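# Load printed block onto cart tray, park cart in yellow bay

## Task

Set the printed block fully inside the top tray of the utility cart, then move the cart into the yellow-taped bay so that none of its four wheels sits on or outside the tape. The robot must not topple or be left leaning; either outcome counts as failure.

## Robot and tools

ROBOT. A base that can drive in any direction carries a column about 1.7 m high. A carriage slides on it (lift_m, 0 to 1 m) and holds two six-joint arms, each ending in a five-finger hand. Arm bases sit near 0.57 m + lift_m above the floor, and the carriage hangs about 0.15 m lower than that. A hand point can get 0.78 m from its shoulder but only around 0.4 m below the arm base. The parked arm is joints 1 to 6 at 0, 0.05, 0.05, 1.45, 0, 0; with both parked the robot measures roughly 0.85 m wide by 0.65 m long. Cameras: carriage_camera faces ahead, tilted about 20 degrees down; left_wrist_camera and right_wrist_camera sit on the little-finger side of each wrist, aimed at the hand point.

FRAMES. Base frame, in metres: origin on the floor below the base centre, x ahead, y to the left, z up. The left_hand and right_hand readings give each hand point in this frame; they tend to read higher than the true hand, especially at long reach. The odometry frame is the base frame as it was at scene start; base_odometry only counts wheel rotation, so slip shows as travel, and heading (rad, left positive, -3.142 to 3.142) can drift a degree or two.

move. One action per call, built from "base", "joints" or both, plus optional "speeds" and "min_time_s"; "cameras" and "blocking" are not part of the action. "base" holds exactly one key, each a relative offset from where the base last reported itself: translate_m (metres, forward positive, -2 to 2), strafe_m (metres, left positive, -2 to 2) or rotate_rad (radians, counter-clockwise positive, -6.3 to 6.3). "joints" is a single object for both arms, keyed by joint name, each value an absolute target: lift_m 0 to 1 m; <side>_joint1_rad -2.617 to 3.054 (arm swing about vertical, 0 ahead, positive left); joint2 0 to 3.141 (shoulder: 0 upper arm back, 1.57 up, 3.14 forward); joint3 0 to 3.141 (elbow, 0 folded, 3.14 straight); joint4 -1.57 to 1.57 (wrist pitch, positive lifts fingertips); joint5 -1.57 to 1.57 (wrist yaw, positive swings fingertips right); joint6 -2.094 to 2.094 (hand roll, positive clockwise viewed from forearm). Hand keys <side>_hand_little, _ring, _middle, _index, _thumb_bend, _thumb_turn run -1 (closed; for thumb_turn, in front of the palm) to +1 (open). <side>_hand_force_limit (-1 to 1, roughly 0 to 10 N at the fingertip, 15 N for the thumb motors) and <side>_hand_speed (-0.96 to 1; at start -0.8, slow) are settings; for a soft grip close at speed -0.94 or below. A motor only starts when its target changes by 0.002 or more. "speeds" caps this action's rates: translate_m and strafe_m 0.02 to 0.5 m/s, rotate_rad 0.05 to 1.57 rad/s, lift_m 0.08 to 0.27 m/s. "min_time_s" (0.1 to 8 s) sets a minimum duration for arm motions; 2 or more gives straighter hand paths, very short values can make arms overshoot. Any action ends within 15 s; moves time out at 14 s. "cameras" lists carriage_camera, left_wrist_camera, right_wrist_camera or "all"; an empty list gives none. "blocking" false returns within about half a second while motion continues. A call without an action just reports state and pictures. Unknown keys make a call invalid; out-of-range values get it refused.

wait: "seconds" 0 to 10, optional "cameras"; returns early once running moves settle. stop: brakes all your running motions (the base coasts a bit first). zoom_image: "camera" plus "region" [x0, y0, x1, y1] in pixels of the 672x504 image, top-left origin, no more than 504 on a side. show_instructions: shows the reference pages. finished_scene: optional "scene" 1; ends the scene for good, so the block and cart must already be where they belong.

RESULTS. The "move" line reads done or the worst status. base_status and joint_status give per-motion outcomes: moving, done, off_target (resting short, maybe still pushing), contact_stop, time_out, not_followed (a self-collision check held back the arm's targets), stopped, limit_stop_at_motor_heat. If a call is refused, or an uncommanded contact_stop or time_out shows up, later move, wait and finished_scene calls in the same reply are skipped. "pictures" names the image order. on_its_own reports things the robot did unasked. motor_effort gives percent effort with the peak in brackets. <side>_hand_stopped_by lists six words for little, ring, middle, index, thumb_bend, thumb_turn (moving, target, force, stalled, fault); <side>_<motor>_load_n gives fingertip loads in N, positive when pushed open; a lost grip shows as loads near zero. Joint torques and motor temperatures follow joint order. MOTOR HOT appears at 75 °C; at 100 °C the arm goes limp for 30 to 60 s (OVER-TEMPERATURE FAULT), after which you must resend its targets.

CAUTIONS. The robot can topple and never recover: keep the carriage low and arms tucked when driving or pushing, avoid abrupt stops, and back off about 0.2 m after a contact stop rather than repeating the drive. The base does not notice arm contact, and arms have no contact stop, so they keep pressing. Never let the arms strike or squeeze each other. Park arms to cool them and do not leave them stretched out. Do not drop the block, fling things, or ram the cart or fixed objects hard; a slow drive can shove the cart along.

Each tool is called after "Request:" as a command line: name --argument value for each argument, lists and objects as JSON in quotes; but a table of rows of numbers goes row by row, as --pt "numbers of a row", without its own name.

Reference images:

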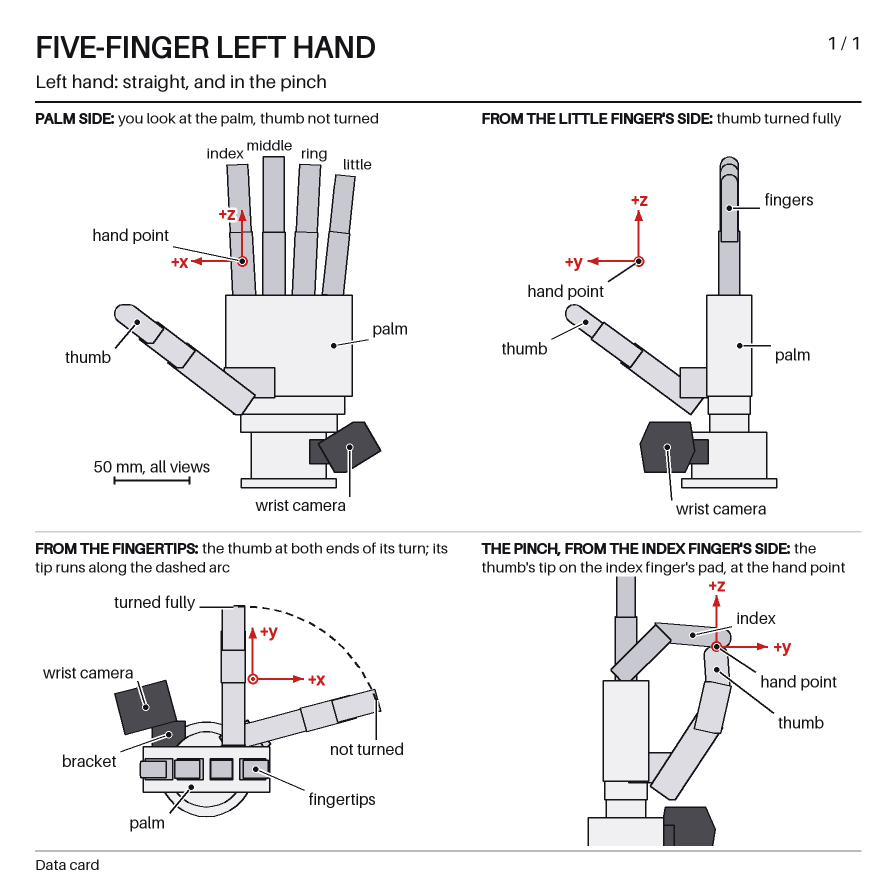

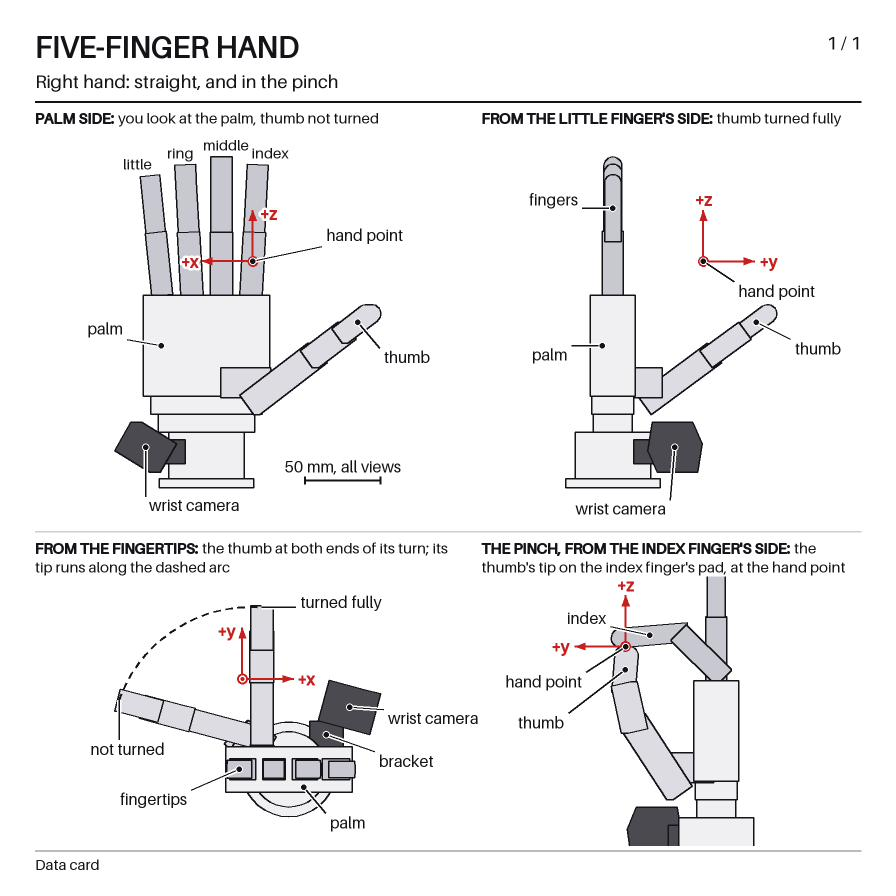

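## Session

Request:
move

Scene clock: 0.00 s.
Joint torques (N m): no reading
Motor temperatures (°C): left_arm=[32 39 42 37 33 33] | right_arm=[34 40 43 39 35 34]
base_odometry: x=+0.000 y=+0.000 heading=+0.000
base_status: not commanded
joint_positions: lift_m=+0.300 left_joint1_rad=+0.011 left_joint2_rad=+0.037 left_joint3_rad=+0.050 left_joint4_rad=+1.438 left_joint5_rad=-0.022 left_joint6_rad=-0.048 right_joint1_rad=+0.010 right_joint2_rad=+0.044 right_joint3_rad=+0.028 right_joint4_rad=+1.442 right_joint5_rad=+0.014 right_joint6_rad=-0.013 left_hand_little=+1.000 left_hand_ring=+1.000 left_hand_middle=+1.000 left_hand_index=+1.000 left_hand_thumb_turn=+1.000 left_hand_thumb_bend=+1.000 left_hand_force_limit=+0.000 left_hand_speed=-0.800 right_hand_little=+1.000 right_hand_ring=+1.000 right_hand_middle=+1.000 right_hand_index=+1.000 right_hand_thumb_turn=+1.000 right_hand_thumb_bend=+1.000 right_hand_force_limit=+0.000 right_hand_speed=-0.800
joint_status: not commanded
left_hand_stopped_by: target,target,target,target,target,target
right_hand_stopped_by: target,target,target,target,target,target
left_little_load_n: 0.0
left_ring_load_n: 0.0
left_middle_load_n: 0.0
left_index_load_n: 0.0
left_thumb_bend_load_n: 0.0
left_thumb_turn_load_n: 0.0
right_little_load_n: 0.0
right_ring_load_n: 0.0
right_middle_load_n: 0.0
right_index_load_n: 0.0
right_thumb_bend_load_n: 0.0
right_thumb_turn_load_n: 0.0
motor_effort: lift_m=+22 drive_wheels=-1
left_hand: x=+0.3156 y=+0.2669 z=+1.3161 quat_wxyz=(+0.693, -0.051, +0.033, -0.718) (m; base frame)
right_hand: x=+0.3248 y=-0.2669 z=+1.3081 quat_wxyz=(+0.704, -0.047, +0.055, -0.707) (m; base frame)
pictures: carriage_camera, left_wrist_camera, right_wrist_camera

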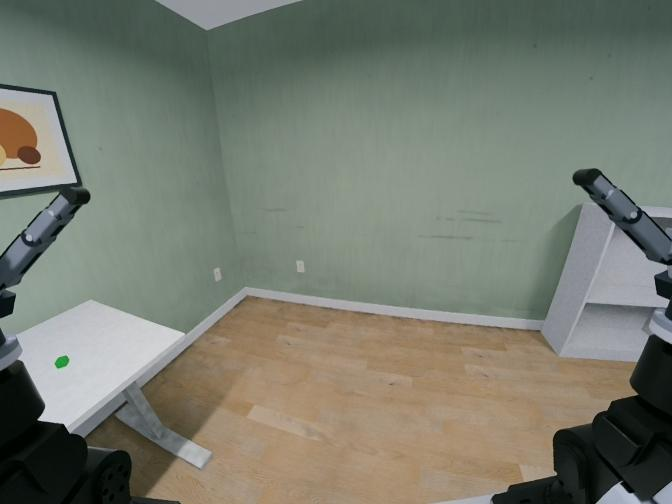

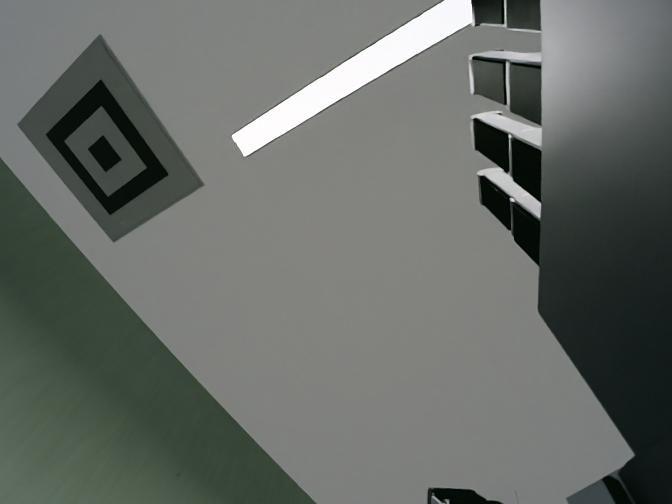

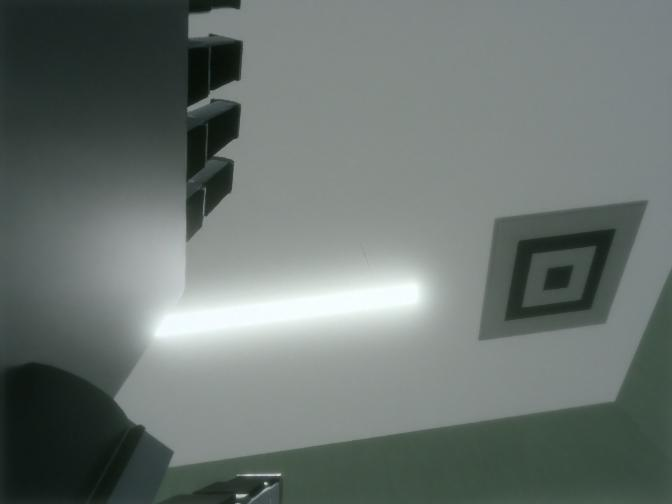

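Request:
zoom_image --camera "carriage_camera" --region '[0, 280, 220, 500]'

Request:
move --base '{"rotate_rad": -0.9}' --cameras '["carriage_camera"]'

Request:
move --base '{"rotate_rad": -1.1}' --cameras '["carriage_camera"]'

Request:
move --base '{"rotate_rad": -1.1}' --cameras '["carriage_camera"]'

Request:
move --base '{"rotate_rad": -1.1}' --cameras '["carriage_camera"]'

Request:
move --base '{"rotate_rad": -1.1}' --cameras '["carriage_camera"]'

Scaled by 2.291.

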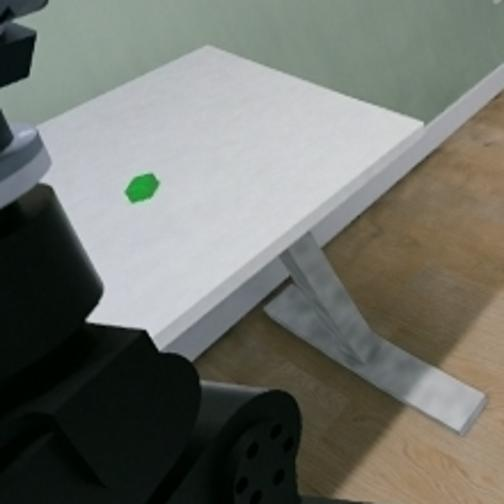

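Scene clock: 6.37 s.
Joint torques (N m): left_arm=[-0.09 3.84 6.04 0.09 0.03 -0.03] | right_arm=[0.06 3.75 6.69 -0.13 -0.15 0.03]
move: done
base_odometry: x=+0.000 y=+0.000 heading=-0.900
base_status: done
joint_positions: lift_m=+0.300 left_joint1_rad=+0.011 left_joint2_rad=+0.037 left_joint3_rad=+0.050 left_joint4_rad=+1.437 left_joint5_rad=-0.022 left_joint6_rad=-0.048 right_joint1_rad=+0.010 right_joint2_rad=+0.044 right_joint3_rad=+0.028 right_joint4_rad=+1.442 right_joint5_rad=+0.014 right_joint6_rad=-0.013 left_hand_little=+1.000 left_hand_ring=+1.000 left_hand_middle=+1.000 left_hand_index=+1.000 left_hand_thumb_turn=+1.000 left_hand_thumb_bend=+1.000 left_hand_force_limit=+0.000 left_hand_speed=-0.800 right_hand_little=+1.000 right_hand_ring=+1.000 right_hand_middle=+1.000 right_hand_index=+1.000 right_hand_thumb_turn=+1.000 right_hand_thumb_bend=+1.000 right_hand_force_limit=+0.000 right_hand_speed=-0.800
joint_status: not commanded
left_hand_stopped_by: target,target,target,target,target,target
right_hand_stopped_by: target,target,target,target,target,target
left_little_load_n: 0.0
left_ring_load_n: 0.0
left_middle_load_n: 0.0
left_index_load_n: 0.0
left_thumb_bend_load_n: 0.0
left_thumb_turn_load_n: 0.0
right_little_load_n: 0.0
right_ring_load_n: 0.0
right_middle_load_n: 0.0
right_index_load_n: 0.0
right_thumb_bend_load_n: 0.5
right_thumb_turn_load_n: 0.0
motor_effort: lift_m=+22(22) drive_wheels=+3(10)
left_hand: x=+0.3160 y=+0.2669 z=+1.3160 quat_wxyz=(+0.693, -0.052, +0.034, -0.718) (m; base frame)
right_hand: x=+0.3248 y=-0.2669 z=+1.3081 quat_wxyz=(+0.704, -0.047, +0.055, -0.707) (m; base frame)
pictures: carriage_camera

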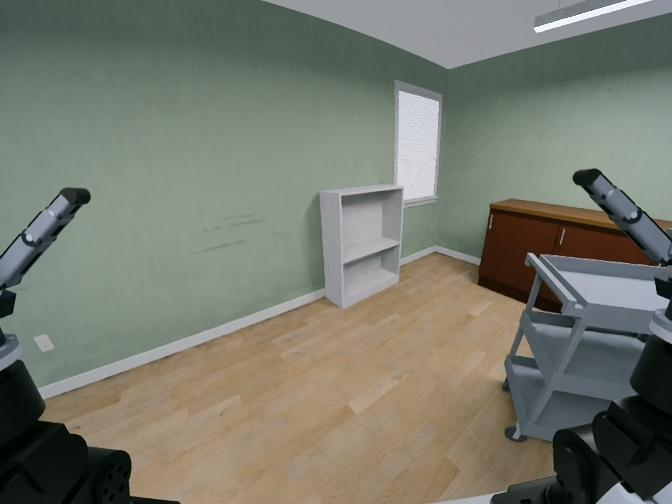

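Scene clock: 9.03 s.
Joint torques (N m): left_arm=[-0.02 3.79 6.01 0.12 0.04 -0.05] | right_arm=[-0.23 3.62 6.68 -0.1 -0.12 0.1]
move: done
base_odometry: x=+0.000 y=+0.000 heading=-1.999
base_status: done
joint_positions: lift_m=+0.300 left_joint1_rad=+0.011 left_joint2_rad=+0.037 left_joint3_rad=+0.050 left_joint4_rad=+1.435 left_joint5_rad=-0.022 left_joint6_rad=-0.048 right_joint1_rad=+0.010 right_joint2_rad=+0.044 right_joint3_rad=+0.028 right_joint4_rad=+1.442 right_joint5_rad=+0.014 right_joint6_rad=-0.013 left_hand_little=+1.000 left_hand_ring=+1.000 left_hand_middle=+1.000 left_hand_index=+1.000 left_hand_thumb_turn=+1.000 left_hand_thumb_bend=+1.000 left_hand_force_limit=+0.000 left_hand_speed=-0.800 right_hand_little=+1.000 right_hand_ring=+1.000 right_hand_middle=+1.000 right_hand_index=+1.000 right_hand_thumb_turn=+1.000 right_hand_thumb_bend=+1.000 right_hand_force_limit=+0.000 right_hand_speed=-0.800
joint_status: not commanded
left_hand_stopped_by: target,target,target,target,target,target
right_hand_stopped_by: target,target,target,target,target,target
left_little_load_n: 0.0
left_ring_load_n: 0.0
left_middle_load_n: 0.0
left_index_load_n: 0.0
left_thumb_bend_load_n: 0.5
left_thumb_turn_load_n: 0.0
right_little_load_n: 0.0
right_ring_load_n: 0.0
right_middle_load_n: 0.0
right_index_load_n: 0.0
right_thumb_bend_load_n: 0.0
right_thumb_turn_load_n: 0.0
motor_effort: lift_m=+21(22) drive_wheels=+3(9)
left_hand: x=+0.3164 y=+0.2669 z=+1.3158 quat_wxyz=(+0.693, -0.052, +0.034, -0.718) (m; base frame)
right_hand: x=+0.3248 y=-0.2669 z=+1.3081 quat_wxyz=(+0.704, -0.047, +0.055, -0.707) (m; base frame)
pictures: carriage_camera

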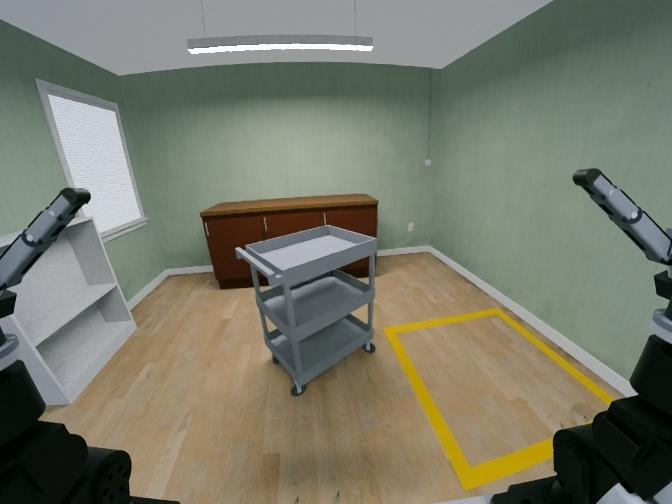

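Scene clock: 11.70 s.
Joint torques (N m): left_arm=[-0.06 3.78 6.09 0.12 0.02 -0.03] | right_arm=[-0.06 3.74 6.65 -0.08 -0.11 0.1]
move: done
base_odometry: x=+0.000 y=+0.000 heading=-3.099
base_status: done
joint_positions: lift_m=+0.300 left_joint1_rad=+0.011 left_joint2_rad=+0.037 left_joint3_rad=+0.050 left_joint4_rad=+1.435 left_joint5_rad=-0.022 left_joint6_rad=-0.048 right_joint1_rad=+0.010 right_joint2_rad=+0.044 right_joint3_rad=+0.028 right_joint4_rad=+1.442 right_joint5_rad=+0.014 right_joint6_rad=-0.013 left_hand_little=+1.000 left_hand_ring=+1.000 left_hand_middle=+1.000 left_hand_index=+1.000 left_hand_thumb_turn=+1.000 left_hand_thumb_bend=+1.000 left_hand_force_limit=+0.000 left_hand_speed=-0.800 right_hand_little=+1.000 right_hand_ring=+1.000 right_hand_middle=+1.000 right_hand_index=+1.000 right_hand_thumb_turn=+1.000 right_hand_thumb_bend=+1.000 right_hand_force_limit=+0.000 right_hand_speed=-0.800
joint_status: not commanded
left_hand_stopped_by: target,target,target,target,target,target
right_hand_stopped_by: target,target,target,target,target,target
left_little_load_n: 0.0
left_ring_load_n: 0.0
left_middle_load_n: 0.0
left_index_load_n: 0.0
left_thumb_bend_load_n: 0.0
left_thumb_turn_load_n: 0.0
right_little_load_n: 0.0
right_ring_load_n: 0.0
right_middle_load_n: 0.0
right_index_load_n: 0.0
right_thumb_bend_load_n: 0.0
right_thumb_turn_load_n: 0.5
motor_effort: lift_m=+22(22) drive_wheels=+3(9)
left_hand: x=+0.3166 y=+0.2669 z=+1.3158 quat_wxyz=(+0.693, -0.053, +0.034, -0.718) (m; base frame)
right_hand: x=+0.3248 y=-0.2669 z=+1.3081 quat_wxyz=(+0.704, -0.047, +0.055, -0.707) (m; base frame)
pictures: carriage_camera

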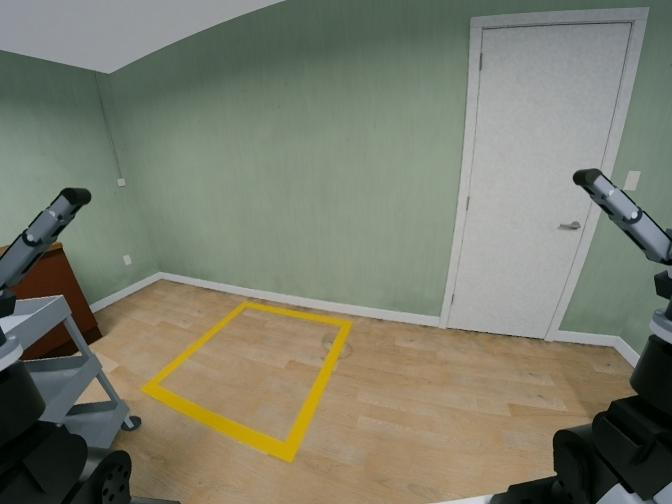

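Scene clock: 14.37 s.
Joint torques (N m): left_arm=[-0.06 3.75 6.11 0.12 0.04 -0.04] | right_arm=[-0.09 3.56 6.8 -0.11 -0.12 0.05]
move: done
base_odometry: x=+0.000 y=+0.000 heading=+2.084
base_status: done
joint_positions: lift_m=+0.300 left_joint1_rad=+0.011 left_joint2_rad=+0.037 left_joint3_rad=+0.050 left_joint4_rad=+1.434 left_joint5_rad=-0.022 left_joint6_rad=-0.048 right_joint1_rad=+0.010 right_joint2_rad=+0.044 right_joint3_rad=+0.028 right_joint4_rad=+1.442 right_joint5_rad=+0.014 right_joint6_rad=-0.013 left_hand_little=+1.000 left_hand_ring=+1.000 left_hand_middle=+1.000 left_hand_index=+1.000 left_hand_thumb_turn=+1.000 left_hand_thumb_bend=+1.000 left_hand_force_limit=+0.000 left_hand_speed=-0.800 right_hand_little=+1.000 right_hand_ring=+1.000 right_hand_middle=+1.000 right_hand_index=+1.000 right_hand_thumb_turn=+1.000 right_hand_thumb_bend=+1.000 right_hand_force_limit=+0.000 right_hand_speed=-0.800
joint_status: not commanded
left_hand_stopped_by: target,target,target,target,target,target
right_hand_stopped_by: target,target,target,target,target,target
left_little_load_n: 0.0
left_ring_load_n: 0.0
left_middle_load_n: 0.0
left_index_load_n: 0.0
left_thumb_bend_load_n: 0.0
left_thumb_turn_load_n: 0.0
right_little_load_n: 0.0
right_ring_load_n: 0.0
right_middle_load_n: 0.0
right_index_load_n: 0.0
right_thumb_bend_load_n: 0.0
right_thumb_turn_load_n: 0.0
motor_effort: lift_m=+22(22) drive_wheels=+3(9)
left_hand: x=+0.3168 y=+0.2669 z=+1.3157 quat_wxyz=(+0.693, -0.053, +0.035, -0.718) (m; base frame)
right_hand: x=+0.3248 y=-0.2669 z=+1.3081 quat_wxyz=(+0.704, -0.047, +0.055, -0.707) (m; base frame)
pictures: carriage_camera

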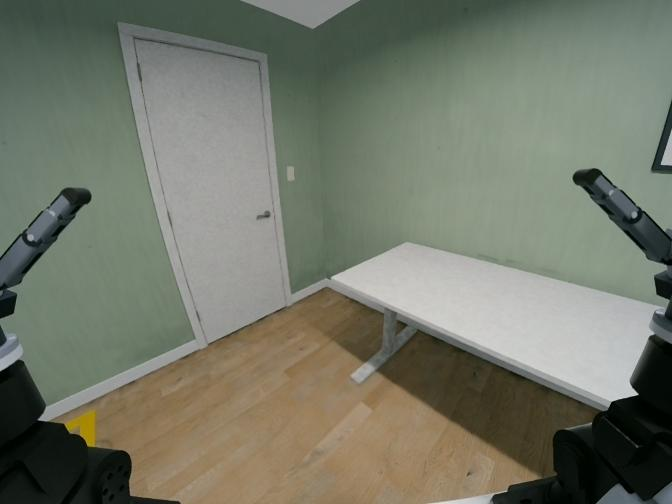

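Scene clock: 17.03 s.
Joint torques (N m): left_arm=[-0.03 3.78 5.98 0.11 0.01 -0.04] | right_arm=[0.06 3.75 6.74 -0.1 -0.15 0.06]
move: done
base_odometry: x=+0.000 y=+0.000 heading=+0.985
base_status: done
joint_positions: lift_m=+0.300 left_joint1_rad=+0.011 left_joint2_rad=+0.037 left_joint3_rad=+0.050 left_joint4_rad=+1.433 left_joint5_rad=-0.022 left_joint6_rad=-0.048 right_joint1_rad=+0.010 right_joint2_rad=+0.044 right_joint3_rad=+0.028 right_joint4_rad=+1.442 right_joint5_rad=+0.014 right_joint6_rad=-0.013 left_hand_little=+1.000 left_hand_ring=+1.000 left_hand_middle=+1.000 left_hand_index=+1.000 left_hand_thumb_turn=+1.000 left_hand_thumb_bend=+1.000 left_hand_force_limit=+0.000 left_hand_speed=-0.800 right_hand_little=+1.000 right_hand_ring=+1.000 right_hand_middle=+1.000 right_hand_index=+1.000 right_hand_thumb_turn=+1.000 right_hand_thumb_bend=+1.000 right_hand_force_limit=+0.000 right_hand_speed=-0.800
joint_status: not commanded
left_hand_stopped_by: target,target,target,target,target,target
right_hand_stopped_by: target,target,target,target,target,target
left_little_load_n: 0.0
left_ring_load_n: 0.0
left_middle_load_n: 0.0
left_index_load_n: 0.0
left_thumb_bend_load_n: 0.0
left_thumb_turn_load_n: 0.0
right_little_load_n: 0.0
right_ring_load_n: 0.0
right_middle_load_n: 0.0
right_index_load_n: 0.0
right_thumb_bend_load_n: 0.0
right_thumb_turn_load_n: 0.0
motor_effort: lift_m=+22(22) drive_wheels=+3(10)
left_hand: x=+0.3170 y=+0.2669 z=+1.3156 quat_wxyz=(+0.693, -0.053, +0.035, -0.718) (m; base frame)
right_hand: x=+0.3248 y=-0.2669 z=+1.3081 quat_wxyz=(+0.704, -0.047, +0.055, -0.707) (m; base frame)
pictures: carriage_camera

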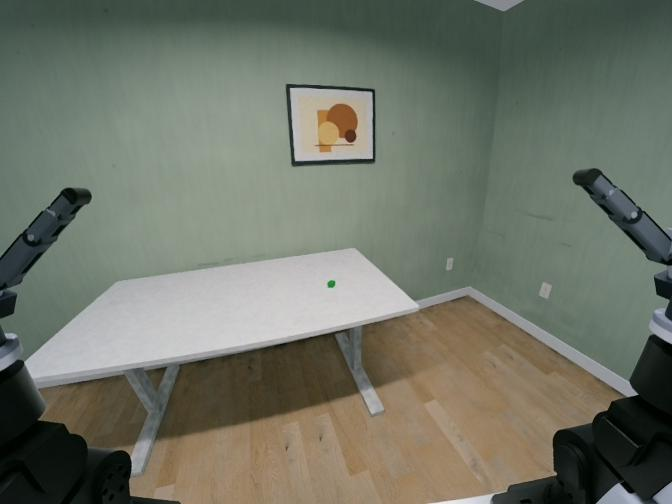

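Request:
zoom_image --camera "carriage_camera" --region '[281, 244, 381, 319]'

Scaled by 5.040.

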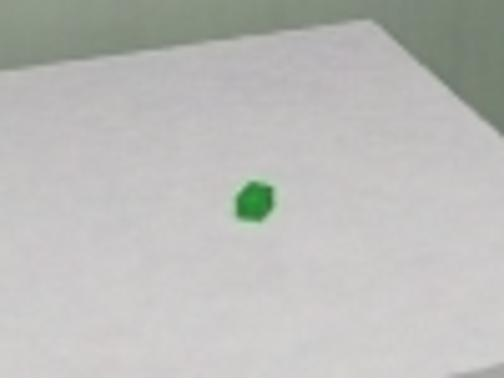

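Request:
move --base '{"translate_m": 0.3}' --joints '{"lift_m": 0.4}' --cameras '["carriage_camera"]'

Request:
zoom_image --camera "carriage_camera" --region '[260, 250, 400, 370]'

Scene clock: 51.70 s.
Joint torques (N m): left_arm=[-0.08 3.75 6.12 0.12 0.03 -0.03] | right_arm=[-0.08 3.58 6.76 -0.15 -0.14 0.13]
move: done
base_odometry: x=+0.166 y=+0.250 heading=+0.984
base_status: done
joint_positions: lift_m=+0.400 left_joint1_rad=+0.011 left_joint2_rad=+0.037 left_joint3_rad=+0.050 left_joint4_rad=+1.434 left_joint5_rad=-0.022 left_joint6_rad=-0.048 right_joint1_rad=+0.010 right_joint2_rad=+0.044 right_joint3_rad=+0.028 right_joint4_rad=+1.440 right_joint5_rad=+0.014 right_joint6_rad=-0.013 left_hand_little=+1.000 left_hand_ring=+1.000 left_hand_middle=+1.000 left_hand_index=+1.000 left_hand_thumb_turn=+1.000 left_hand_thumb_bend=+1.000 left_hand_force_limit=+0.000 left_hand_speed=-0.800 right_hand_little=+1.000 right_hand_ring=+1.000 right_hand_middle=+1.000 right_hand_index=+1.000 right_hand_thumb_turn=+1.000 right_hand_thumb_bend=+1.000 right_hand_force_limit=+0.000 right_hand_speed=-0.800
joint_status: all done
left_hand_stopped_by: target,target,target,target,target,target
right_hand_stopped_by: target,target,target,target,target,target
left_little_load_n: 0.0
left_ring_load_n: 0.0
left_middle_load_n: 0.0
left_index_load_n: 0.0
left_thumb_bend_load_n: 0.0
left_thumb_turn_load_n: 0.5
right_little_load_n: 0.0
right_ring_load_n: 0.0
right_middle_load_n: 0.0
right_index_load_n: 0.0
right_thumb_bend_load_n: 0.0
right_thumb_turn_load_n: 0.0
motor_effort: lift_m=+22(26) drive_wheels=-6(14)
left_hand: x=+0.3167 y=+0.2669 z=+1.4157 quat_wxyz=(+0.693, -0.053, +0.034, -0.718) (m; base frame)
right_hand: x=+0.3254 y=-0.2669 z=+1.4079 quat_wxyz=(+0.704, -0.047, +0.056, -0.707) (m; base frame)
pictures: carriage_camera

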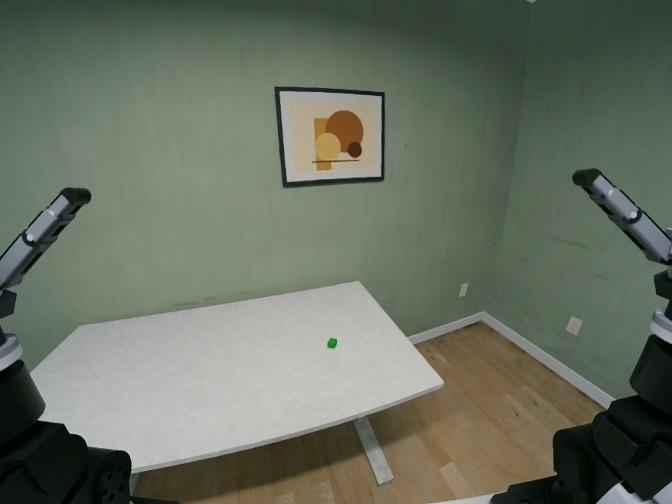

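Scaled by 3.600.

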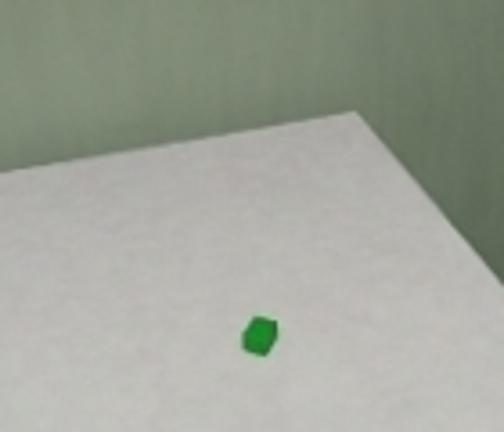

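Request:
move --base '{"rotate_rad": 0.27}'

Request:
move --base '{"translate_m": 0.12}' --joints '{"right_joint2_rad": 1.0, "right_joint3_rad": 1.2, "right_joint4_rad": -0.6, "right_hand_thumb_turn": -1}' --min_time_s 3 --cameras '["all"]'

Scene clock: 61.37 s.
Joint torques (N m): left_arm=[-0.06 3.73 6.02 0.09 0.04 -0.04] | right_arm=[-0.23 3.56 6.8 -0.08 -0.14 0.04]
move: done
base_odometry: x=+0.166 y=+0.250 heading=+1.254
base_status: done
joint_positions: lift_m=+0.400 left_joint1_rad=+0.011 left_joint2_rad=+0.037 left_joint3_rad=+0.050 left_joint4_rad=+1.435 left_joint5_rad=-0.022 left_joint6_rad=-0.048 right_joint1_rad=+0.010 right_joint2_rad=+0.044 right_joint3_rad=+0.028 right_joint4_rad=+1.440 right_joint5_rad=+0.014 right_joint6_rad=-0.013 left_hand_little=+1.000 left_hand_ring=+1.000 left_hand_middle=+1.000 left_hand_index=+1.000 left_hand_thumb_turn=+1.000 left_hand_thumb_bend=+1.000 left_hand_force_limit=+0.000 left_hand_speed=-0.800 right_hand_little=+1.000 right_hand_ring=+1.000 right_hand_middle=+1.000 right_hand_index=+1.000 right_hand_thumb_turn=+1.000 right_hand_thumb_bend=+1.000 right_hand_force_limit=+0.000 right_hand_speed=-0.800
joint_status: not commanded
left_hand_stopped_by: target,target,target,target,target,target
right_hand_stopped_by: target,target,target,target,target,target
left_little_load_n: 0.0
left_ring_load_n: 0.0
left_middle_load_n: 0.0
left_index_load_n: 0.0
left_thumb_bend_load_n: 0.0
left_thumb_turn_load_n: 0.0
right_little_load_n: 0.0
right_ring_load_n: 0.0
right_middle_load_n: 0.0
right_index_load_n: 0.0
right_thumb_bend_load_n: 0.0
right_thumb_turn_load_n: 0.0
motor_effort: lift_m=+22(22) drive_wheels=+5(8)
left_hand: x=+0.3166 y=+0.2669 z=+1.4158 quat_wxyz=(+0.693, -0.053, +0.034, -0.718) (m; base frame)
right_hand: x=+0.3254 y=-0.2669 z=+1.4079 quat_wxyz=(+0.704, -0.047, +0.056, -0.707) (m; base frame)
pictures: none

Scene clock: 67.00 s.
Joint torques (N m): left_arm=[-0.13 3.74 6.01 0.14 0.02 -0.02] | right_arm=[-0.08 -0.91 11 2 -0.09 0.03]
move: done
base_odometry: x=+0.204 y=+0.364 heading=+1.255
base_status: done
joint_positions: lift_m=+0.400 left_joint1_rad=+0.011 left_joint2_rad=+0.037 left_joint3_rad=+0.050 left_joint4_rad=+1.434 left_joint5_rad=-0.022 left_joint6_rad=-0.048 right_joint1_rad=+0.010 right_joint2_rad=+0.994 right_joint3_rad=+1.170 right_joint4_rad=-0.591 right_joint5_rad=+0.014 right_joint6_rad=-0.013 left_hand_little=+1.000 left_hand_ring=+1.000 left_hand_middle=+1.000 left_hand_index=+1.000 left_hand_thumb_turn=+1.000 left_hand_thumb_bend=+1.000 left_hand_force_limit=+0.000 left_hand_speed=-0.800 right_hand_little=+1.000 right_hand_ring=+1.000 right_hand_middle=+1.000 right_hand_index=+1.000 right_hand_thumb_turn=-1.000 right_hand_thumb_bend=+1.000 right_hand_force_limit=+0.000 right_hand_speed=-0.800
joint_status: all done
left_hand_stopped_by: target,target,target,target,target,target
right_hand_stopped_by: target,target,target,target,target,target
left_little_load_n: 0.0
left_ring_load_n: 0.0
left_middle_load_n: 0.0
left_index_load_n: 0.0
left_thumb_bend_load_n: 0.5
left_thumb_turn_load_n: 0.0
right_little_load_n: 0.0
right_ring_load_n: 0.0
right_middle_load_n: 0.0
right_index_load_n: 0.0
right_thumb_bend_load_n: 0.0
right_thumb_turn_load_n: 0.0
motor_effort: lift_m=+22(22) drive_wheels=-6(12)
left_hand: x=+0.3167 y=+0.2669 z=+1.4157 quat_wxyz=(+0.693, -0.053, +0.034, -0.718) (m; base frame)
right_hand: x=+0.5523 y=-0.2647 z=+1.2427 quat_wxyz=(+0.382, -0.596, +0.588, -0.391) (m; base frame)
pictures: carriage_camera, left_wrist_camera, right_wrist_camera

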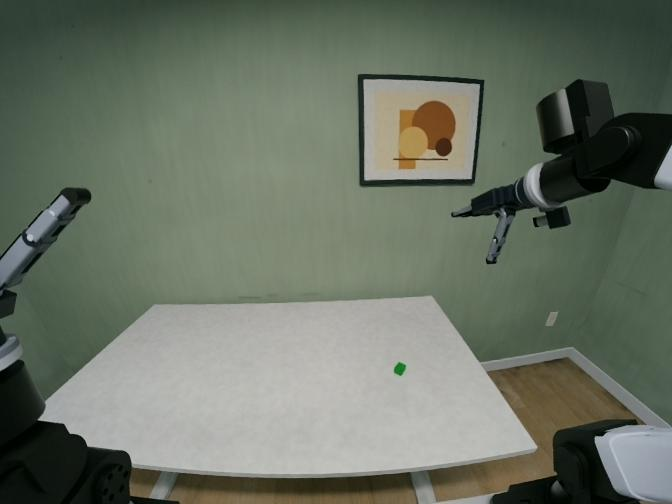

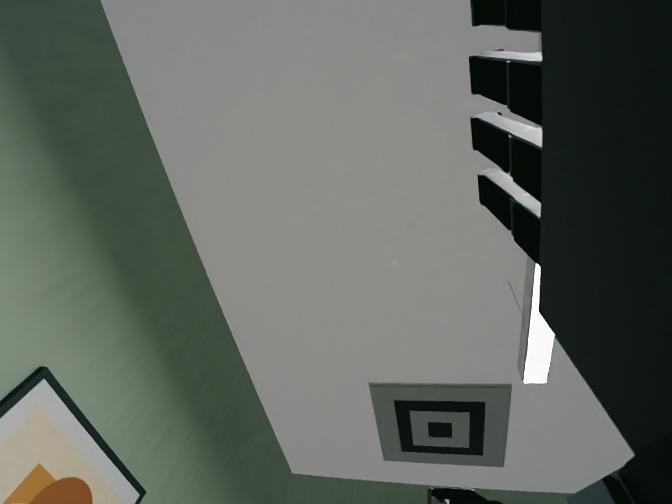

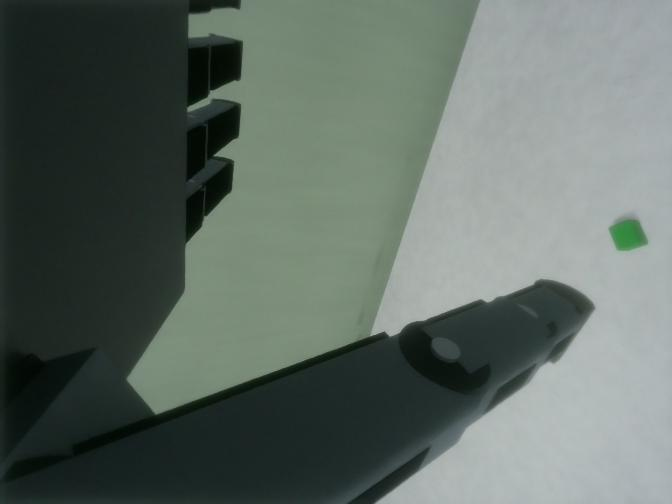

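Request:
move --joints '{"lift_m": 0.3, "right_joint2_rad": 1.3, "right_joint3_rad": 1.0, "right_joint4_rad": -0.1}' --min_time_s 2 --cameras '["carriage_camera", "right_wrist_camera"]'

Scene clock: 77.97 s.
Joint torques (N m): left_arm=[-0.1 3.74 6.04 0.11 0.03 -0.03] | right_arm=[-0.13 -3.49 8.08 2.38 -0.06 0.12]
Motor temperatures (°C): left_arm=[32 39 44 35 32 33] | right_arm=[34 40 49 43 35 34]
move: done
base_odometry: x=+0.204 y=+0.364 heading=+1.255
base_status: not commanded
joint_positions: lift_m=+0.300 left_joint1_rad=+0.011 left_joint2_rad=+0.037 left_joint3_rad=+0.050 left_joint4_rad=+1.434 left_joint5_rad=-0.022 left_joint6_rad=-0.048 right_joint1_rad=+0.010 right_joint2_rad=+1.292 right_joint3_rad=+1.006 right_joint4_rad=-0.127 right_joint5_rad=+0.014 right_joint6_rad=-0.013 left_hand_little=+1.000 left_hand_ring=+1.000 left_hand_middle=+1.000 left_hand_index=+1.000 left_hand_thumb_turn=+1.000 left_hand_thumb_bend=+1.000 left_hand_force_limit=+0.000 left_hand_speed=-0.800 right_hand_little=+1.000 right_hand_ring=+1.000 right_hand_middle=+1.000 right_hand_index=+1.000 right_hand_thumb_turn=-1.000 right_hand_thumb_bend=+1.000 right_hand_force_limit=+0.000 right_hand_speed=-0.800
joint_status: all done
left_hand_stopped_by: target,target,target,target,target,target
right_hand_stopped_by: target,target,target,target,target,target
left_little_load_n: 0.0
left_ring_load_n: 0.0
left_middle_load_n: 0.0
left_index_load_n: 0.0
left_thumb_bend_load_n: -0.5
left_thumb_turn_load_n: 0.0
right_little_load_n: 0.0
right_ring_load_n: 0.0
right_middle_load_n: 0.0
right_index_load_n: 0.0
right_thumb_bend_load_n: 0.5
right_thumb_turn_load_n: 0.0
motor_effort: lift_m=+21(21) drive_wheels=-6(6)
left_hand: x=+0.3167 y=+0.2669 z=+1.3158 quat_wxyz=(+0.693, -0.053, +0.034, -0.718) (m; base frame)
right_hand: x=+0.6451 y=-0.2638 z=+1.0620 quat_wxyz=(+0.382, -0.596, +0.588, -0.391) (m; base frame)
pictures: carriage_camera, right_wrist_camera

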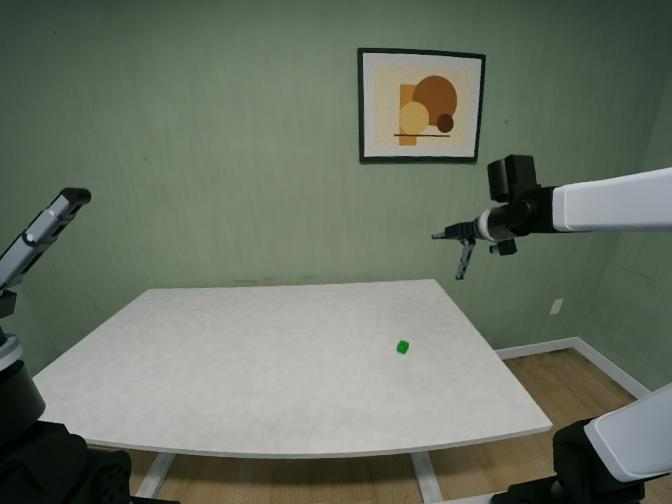

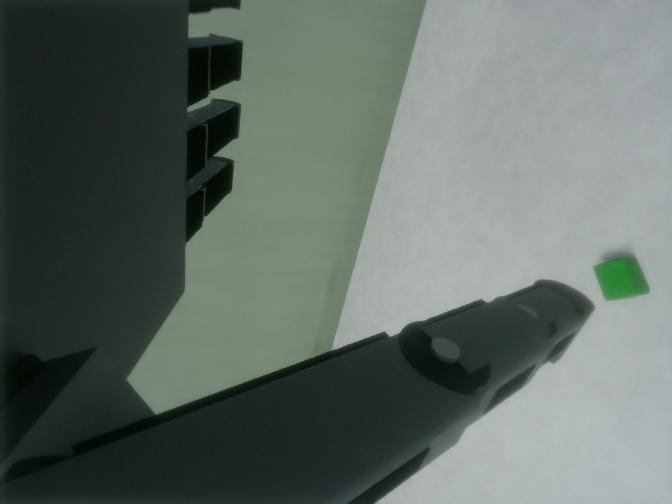

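Request:
move --joints '{"right_joint1_rad": 0.07, "right_joint2_rad": 1.823, "right_joint3_rad": 0.568, "right_joint4_rad": 0.855}' --min_time_s 2.5 --cameras '["carriage_camera", "right_wrist_camera"]'

Scene clock: 95.57 s.
Joint torques (N m): left_arm=[-0.06 3.74 6.05 0.11 0.02 -0.04] | right_arm=[0.54 -5.44 5.37 2.38 -0.1 0.05]
move: done
base_odometry: x=+0.204 y=+0.364 heading=+1.255
base_status: not commanded
joint_positions: lift_m=+0.300 left_joint1_rad=+0.011 left_joint2_rad=+0.037 left_joint3_rad=+0.050 left_joint4_rad=+1.434 left_joint5_rad=-0.022 left_joint6_rad=-0.048 right_joint1_rad=+0.063 right_joint2_rad=+1.814 right_joint3_rad=+0.573 right_joint4_rad=+0.828 right_joint5_rad=+0.014 right_joint6_rad=-0.013 left_hand_little=+1.000 left_hand_ring=+1.000 left_hand_middle=+1.000 left_hand_index=+1.000 left_hand_thumb_turn=+1.000 left_hand_thumb_bend=+1.000 left_hand_force_limit=+0.000 left_hand_speed=-0.800 right_hand_little=+1.000 right_hand_ring=+1.000 right_hand_middle=+1.000 right_hand_index=+1.000 right_hand_thumb_turn=-1.000 right_hand_thumb_bend=+1.000 right_hand_force_limit=+0.000 right_hand_speed=-0.800
joint_status: all done
left_hand_stopped_by: target,target,target,target,target,target
right_hand_stopped_by: target,target,target,target,target,target
left_little_load_n: 0.0
left_ring_load_n: 0.0
left_middle_load_n: 0.0
left_index_load_n: 0.0
left_thumb_bend_load_n: 0.0
left_thumb_turn_load_n: 0.0
right_little_load_n: 0.0
right_ring_load_n: 0.0
right_middle_load_n: 0.0
right_index_load_n: 0.0
right_thumb_bend_load_n: 0.0
right_thumb_turn_load_n: 0.5
motor_effort: lift_m=+21(21) drive_wheels=-6(6)
left_hand: x=+0.3167 y=+0.2669 z=+1.3158 quat_wxyz=(+0.693, -0.053, +0.034, -0.718) (m; base frame)
right_hand: x=+0.6634 y=-0.2399 z=+0.8640 quat_wxyz=(+0.393, -0.611, +0.572, -0.381) (m; base frame)
pictures: carriage_camera, right_wrist_camera

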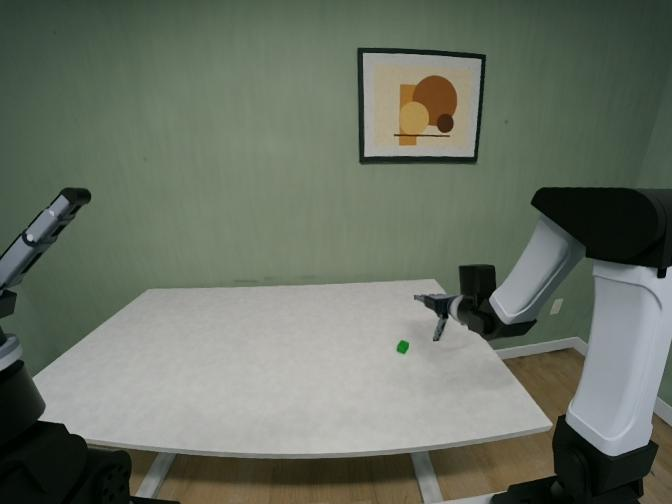

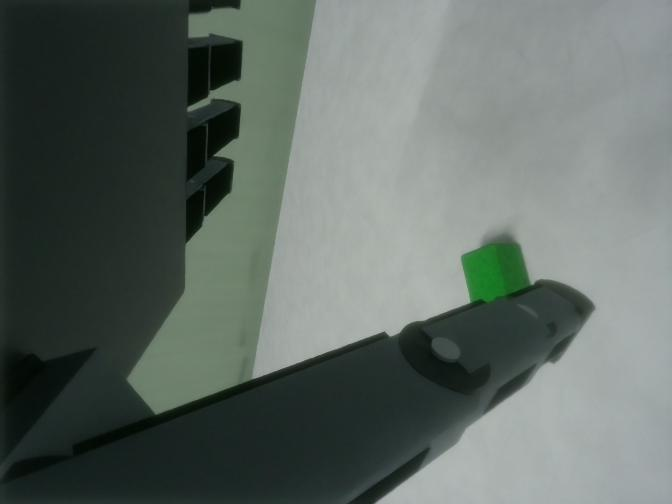

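Request:
zoom_image --camera "right_wrist_camera" --region '[430, 210, 560, 320]'

Request:
zoom_image --camera "carriage_camera" --region '[370, 310, 450, 370]'

Scaled by 3.877.

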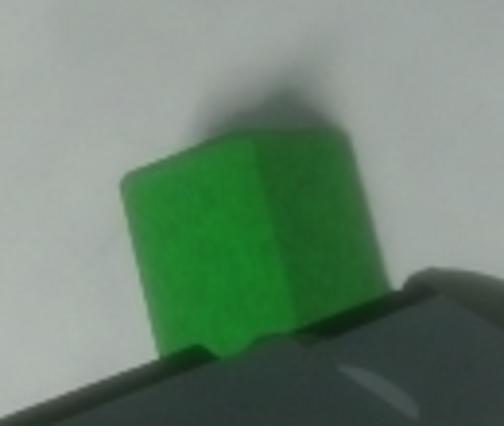

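Scaled by 6.300.

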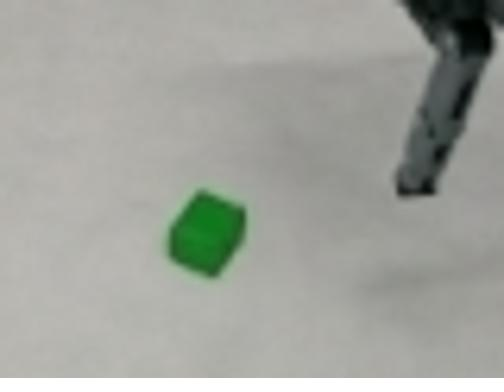

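Request:
move --joints '{"lift_m": 0.4}'

Request:
move --base '{"strafe_m": -0.28}' --joints '{"right_joint1_rad": 0.8}' --min_time_s 3 --cameras '["carriage_camera", "right_wrist_camera"]'

Scene clock: 128.40 s.
Joint torques (N m): left_arm=[-0.06 3.81 6.02 0.12 0.02 -0.03] | right_arm=[0.53 -6 5.94 2.15 -0.14 0.12]
Motor temperatures (°C): left_arm=[32 38 45 33 32 32] | right_arm=[34 41 46 51 34 34]
move: done
base_odometry: x=+0.204 y=+0.364 heading=+1.255
base_status: not commanded
joint_positions: lift_m=+0.400 left_joint1_rad=+0.011 left_joint2_rad=+0.037 left_joint3_rad=+0.050 left_joint4_rad=+1.435 left_joint5_rad=-0.022 left_joint6_rad=-0.048 right_joint1_rad=+0.063 right_joint2_rad=+1.822 right_joint3_rad=+0.567 right_joint4_rad=+0.847 right_joint5_rad=+0.014 right_joint6_rad=-0.013 left_hand_little=+1.000 left_hand_ring=+1.000 left_hand_middle=+1.000 left_hand_index=+1.000 left_hand_thumb_turn=+1.000 left_hand_thumb_bend=+1.000 left_hand_force_limit=+0.000 left_hand_speed=-0.800 right_hand_little=+1.000 right_hand_ring=+1.000 right_hand_middle=+1.000 right_hand_index=+1.000 right_hand_thumb_turn=-1.000 right_hand_thumb_bend=+1.000 right_hand_force_limit=+0.000 right_hand_speed=-0.800
joint_status: all done
left_hand_stopped_by: target,target,target,target,target,target
right_hand_stopped_by: target,target,target,target,target,target
left_little_load_n: 0.0
left_ring_load_n: 0.0
left_middle_load_n: -0.5
left_index_load_n: 0.0
left_thumb_bend_load_n: 0.0
left_thumb_turn_load_n: 0.0
right_little_load_n: 0.0
right_ring_load_n: 0.0
right_middle_load_n: 0.0
right_index_load_n: -0.5
right_thumb_bend_load_n: 0.0
right_thumb_turn_load_n: 0.0
motor_effort: lift_m=+21(26) drive_wheels=+4(6)
left_hand: x=+0.3166 y=+0.2669 z=+1.4158 quat_wxyz=(+0.693, -0.053, +0.034, -0.718) (m; base frame)
right_hand: x=+0.6630 y=-0.2399 z=+0.9623 quat_wxyz=(+0.394, -0.610, +0.571, -0.382) (m; base frame)
pictures: none

Scene clock: 131.70 s.
Joint torques (N m): left_arm=[-0.09 3.77 6.04 0.13 0 -0.04] | right_arm=[0.5 -6.17 5.97 2.22 -0.08 0.09]
move: done
base_odometry: x=+0.470 y=+0.277 heading=+1.255
base_status: done
joint_positions: lift_m=+0.400 left_joint1_rad=+0.011 left_joint2_rad=+0.037 left_joint3_rad=+0.050 left_joint4_rad=+1.435 left_joint5_rad=-0.022 left_joint6_rad=-0.048 right_joint1_rad=+0.795 right_joint2_rad=+1.822 right_joint3_rad=+0.567 right_joint4_rad=+0.847 right_joint5_rad=+0.015 right_joint6_rad=-0.013 left_hand_little=+1.000 left_hand_ring=+1.000 left_hand_middle=+1.000 left_hand_index=+1.000 left_hand_thumb_turn=+1.000 left_hand_thumb_bend=+1.000 left_hand_force_limit=+0.000 left_hand_speed=-0.800 right_hand_little=+1.000 right_hand_ring=+1.000 right_hand_middle=+1.000 right_hand_index=+1.000 right_hand_thumb_turn=-1.000 right_hand_thumb_bend=+1.000 right_hand_force_limit=+0.000 right_hand_speed=-0.800
joint_status: all done
left_hand_stopped_by: target,target,target,target,target,target
right_hand_stopped_by: target,target,target,target,target,target
left_little_load_n: 0.0
left_ring_load_n: 0.0
left_middle_load_n: 0.0
left_index_load_n: 0.0
left_thumb_bend_load_n: 0.0
left_thumb_turn_load_n: 0.0
right_little_load_n: 0.0
right_ring_load_n: 0.0
right_middle_load_n: 0.0
right_index_load_n: 0.0
right_thumb_bend_load_n: 0.0
right_thumb_turn_load_n: 0.0
motor_effort: lift_m=+22(22) drive_wheels=-3(9)
left_hand: x=+0.3166 y=+0.2668 z=+1.4157 quat_wxyz=(+0.693, -0.052, +0.034, -0.718) (m; base frame)
right_hand: x=+0.5141 y=+0.0387 z=+0.9623 quat_wxyz=(+0.505, -0.774, +0.315, -0.217) (m; base frame)
pictures: carriage_camera, right_wrist_camera

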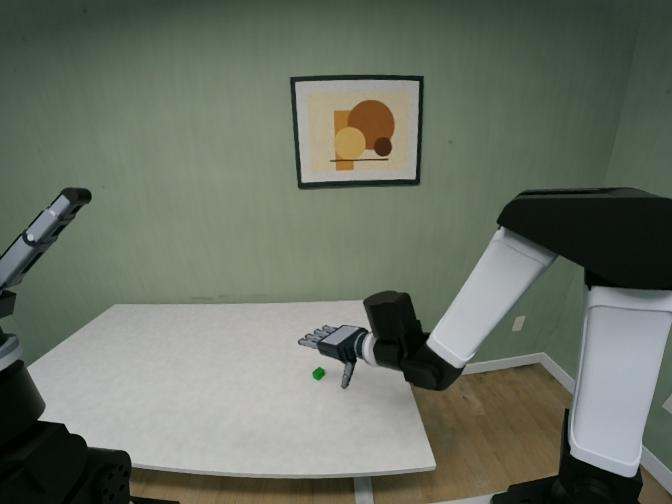

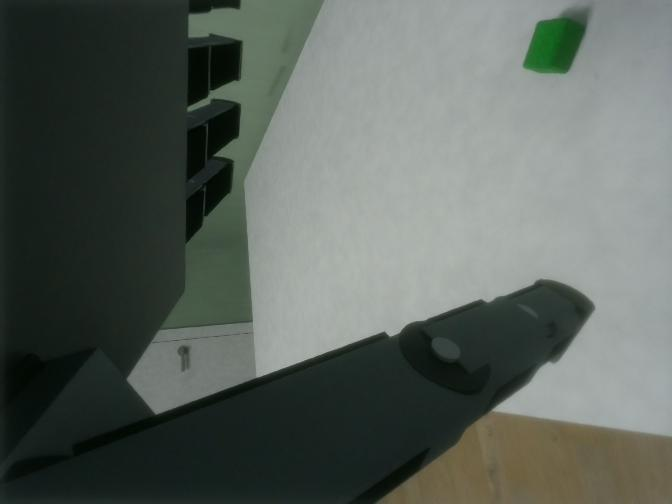

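Request:
move --base '{"strafe_m": -0.08}' --joints '{"right_joint1_rad": 0.74, "right_joint2_rad": 2.42, "right_joint3_rad": 1.087, "right_joint4_rad": 0.933, "right_hand_little": 0.4, "right_hand_ring": 0.4, "right_hand_middle": 0.4, "right_hand_index": 0.4, "right_hand_thumb_bend": 0.5}' --min_time_s 3 --cameras '["carriage_camera", "right_wrist_camera"]'

Scene clock: 149.23 s.
Joint torques (N m): left_arm=[-0.18 3.75 6.09 0.1 0.04 0] | right_arm=[-0.66 -8.8 7.61 2.3 -0.08 0.06]
move: done
base_odometry: x=+0.546 y=+0.252 heading=+1.255
base_status: done
joint_positions: lift_m=+0.400 left_joint1_rad=+0.011 left_joint2_rad=+0.037 left_joint3_rad=+0.050 left_joint4_rad=+1.436 left_joint5_rad=-0.021 left_joint6_rad=-0.048 right_joint1_rad=+0.746 right_joint2_rad=+2.408 right_joint3_rad=+1.065 right_joint4_rad=+0.908 right_joint5_rad=+0.015 right_joint6_rad=-0.013 left_hand_little=+1.000 left_hand_ring=+1.000 left_hand_middle=+1.000 left_hand_index=+1.000 left_hand_thumb_turn=+1.000 left_hand_thumb_bend=+1.000 left_hand_force_limit=+0.000 left_hand_speed=-0.800 right_hand_little=+0.400 right_hand_ring=+0.400 right_hand_middle=+0.400 right_hand_index=+0.400 right_hand_thumb_turn=-1.000 right_hand_thumb_bend=+0.500 right_hand_force_limit=+0.000 right_hand_speed=-0.800
joint_status: all done
left_hand_stopped_by: target,target,target,target,target,target
right_hand_stopped_by: target,target,target,target,target,target
left_little_load_n: 0.0
left_ring_load_n: 0.0
left_middle_load_n: 0.0
left_index_load_n: 0.0
left_thumb_bend_load_n: 0.0
left_thumb_turn_load_n: 0.0
right_little_load_n: 0.0
right_ring_load_n: 0.0
right_middle_load_n: 0.0
right_index_load_n: 0.0
right_thumb_bend_load_n: 0.0
right_thumb_turn_load_n: 0.0
motor_effort: lift_m=+21(22) drive_wheels=-2(10)
left_hand: x=+0.3163 y=+0.2668 z=+1.4158 quat_wxyz=(+0.693, -0.052, +0.034, -0.718) (m; base frame)
right_hand: x=+0.6085 y=+0.0968 z=+0.8669 quat_wxyz=(+0.489, -0.773, +0.337, -0.225) (m; base frame)
pictures: carriage_camera, right_wrist_camera

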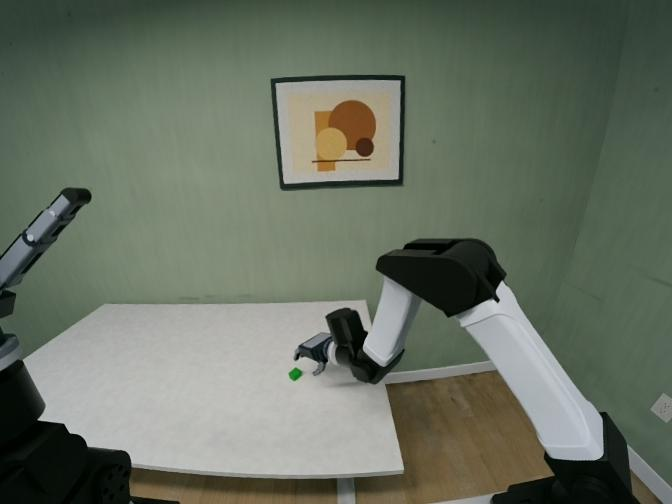

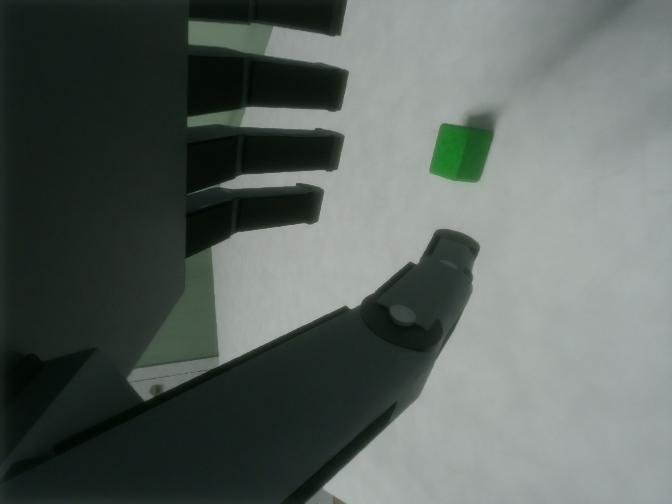

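Request:
zoom_image --camera "right_wrist_camera" --region '[400, 100, 520, 200]'

Request:
zoom_image --camera "carriage_camera" --region '[270, 310, 370, 390]'

Scaled by 4.200.

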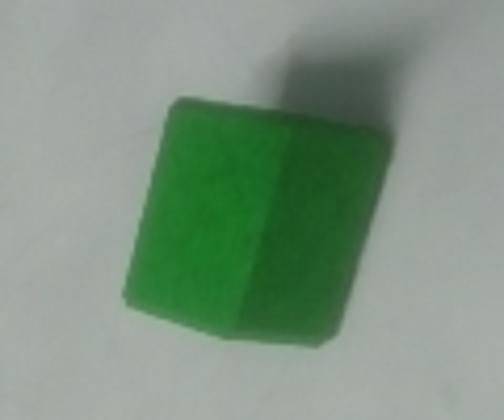

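Scaled by 5.040.

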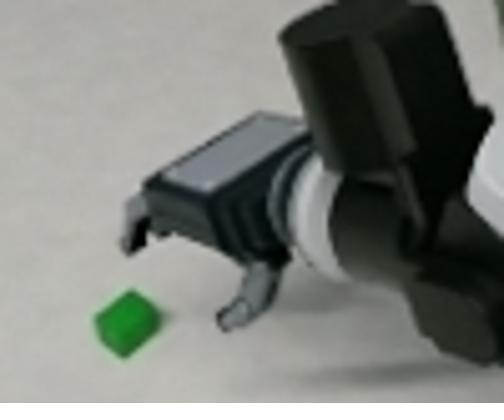

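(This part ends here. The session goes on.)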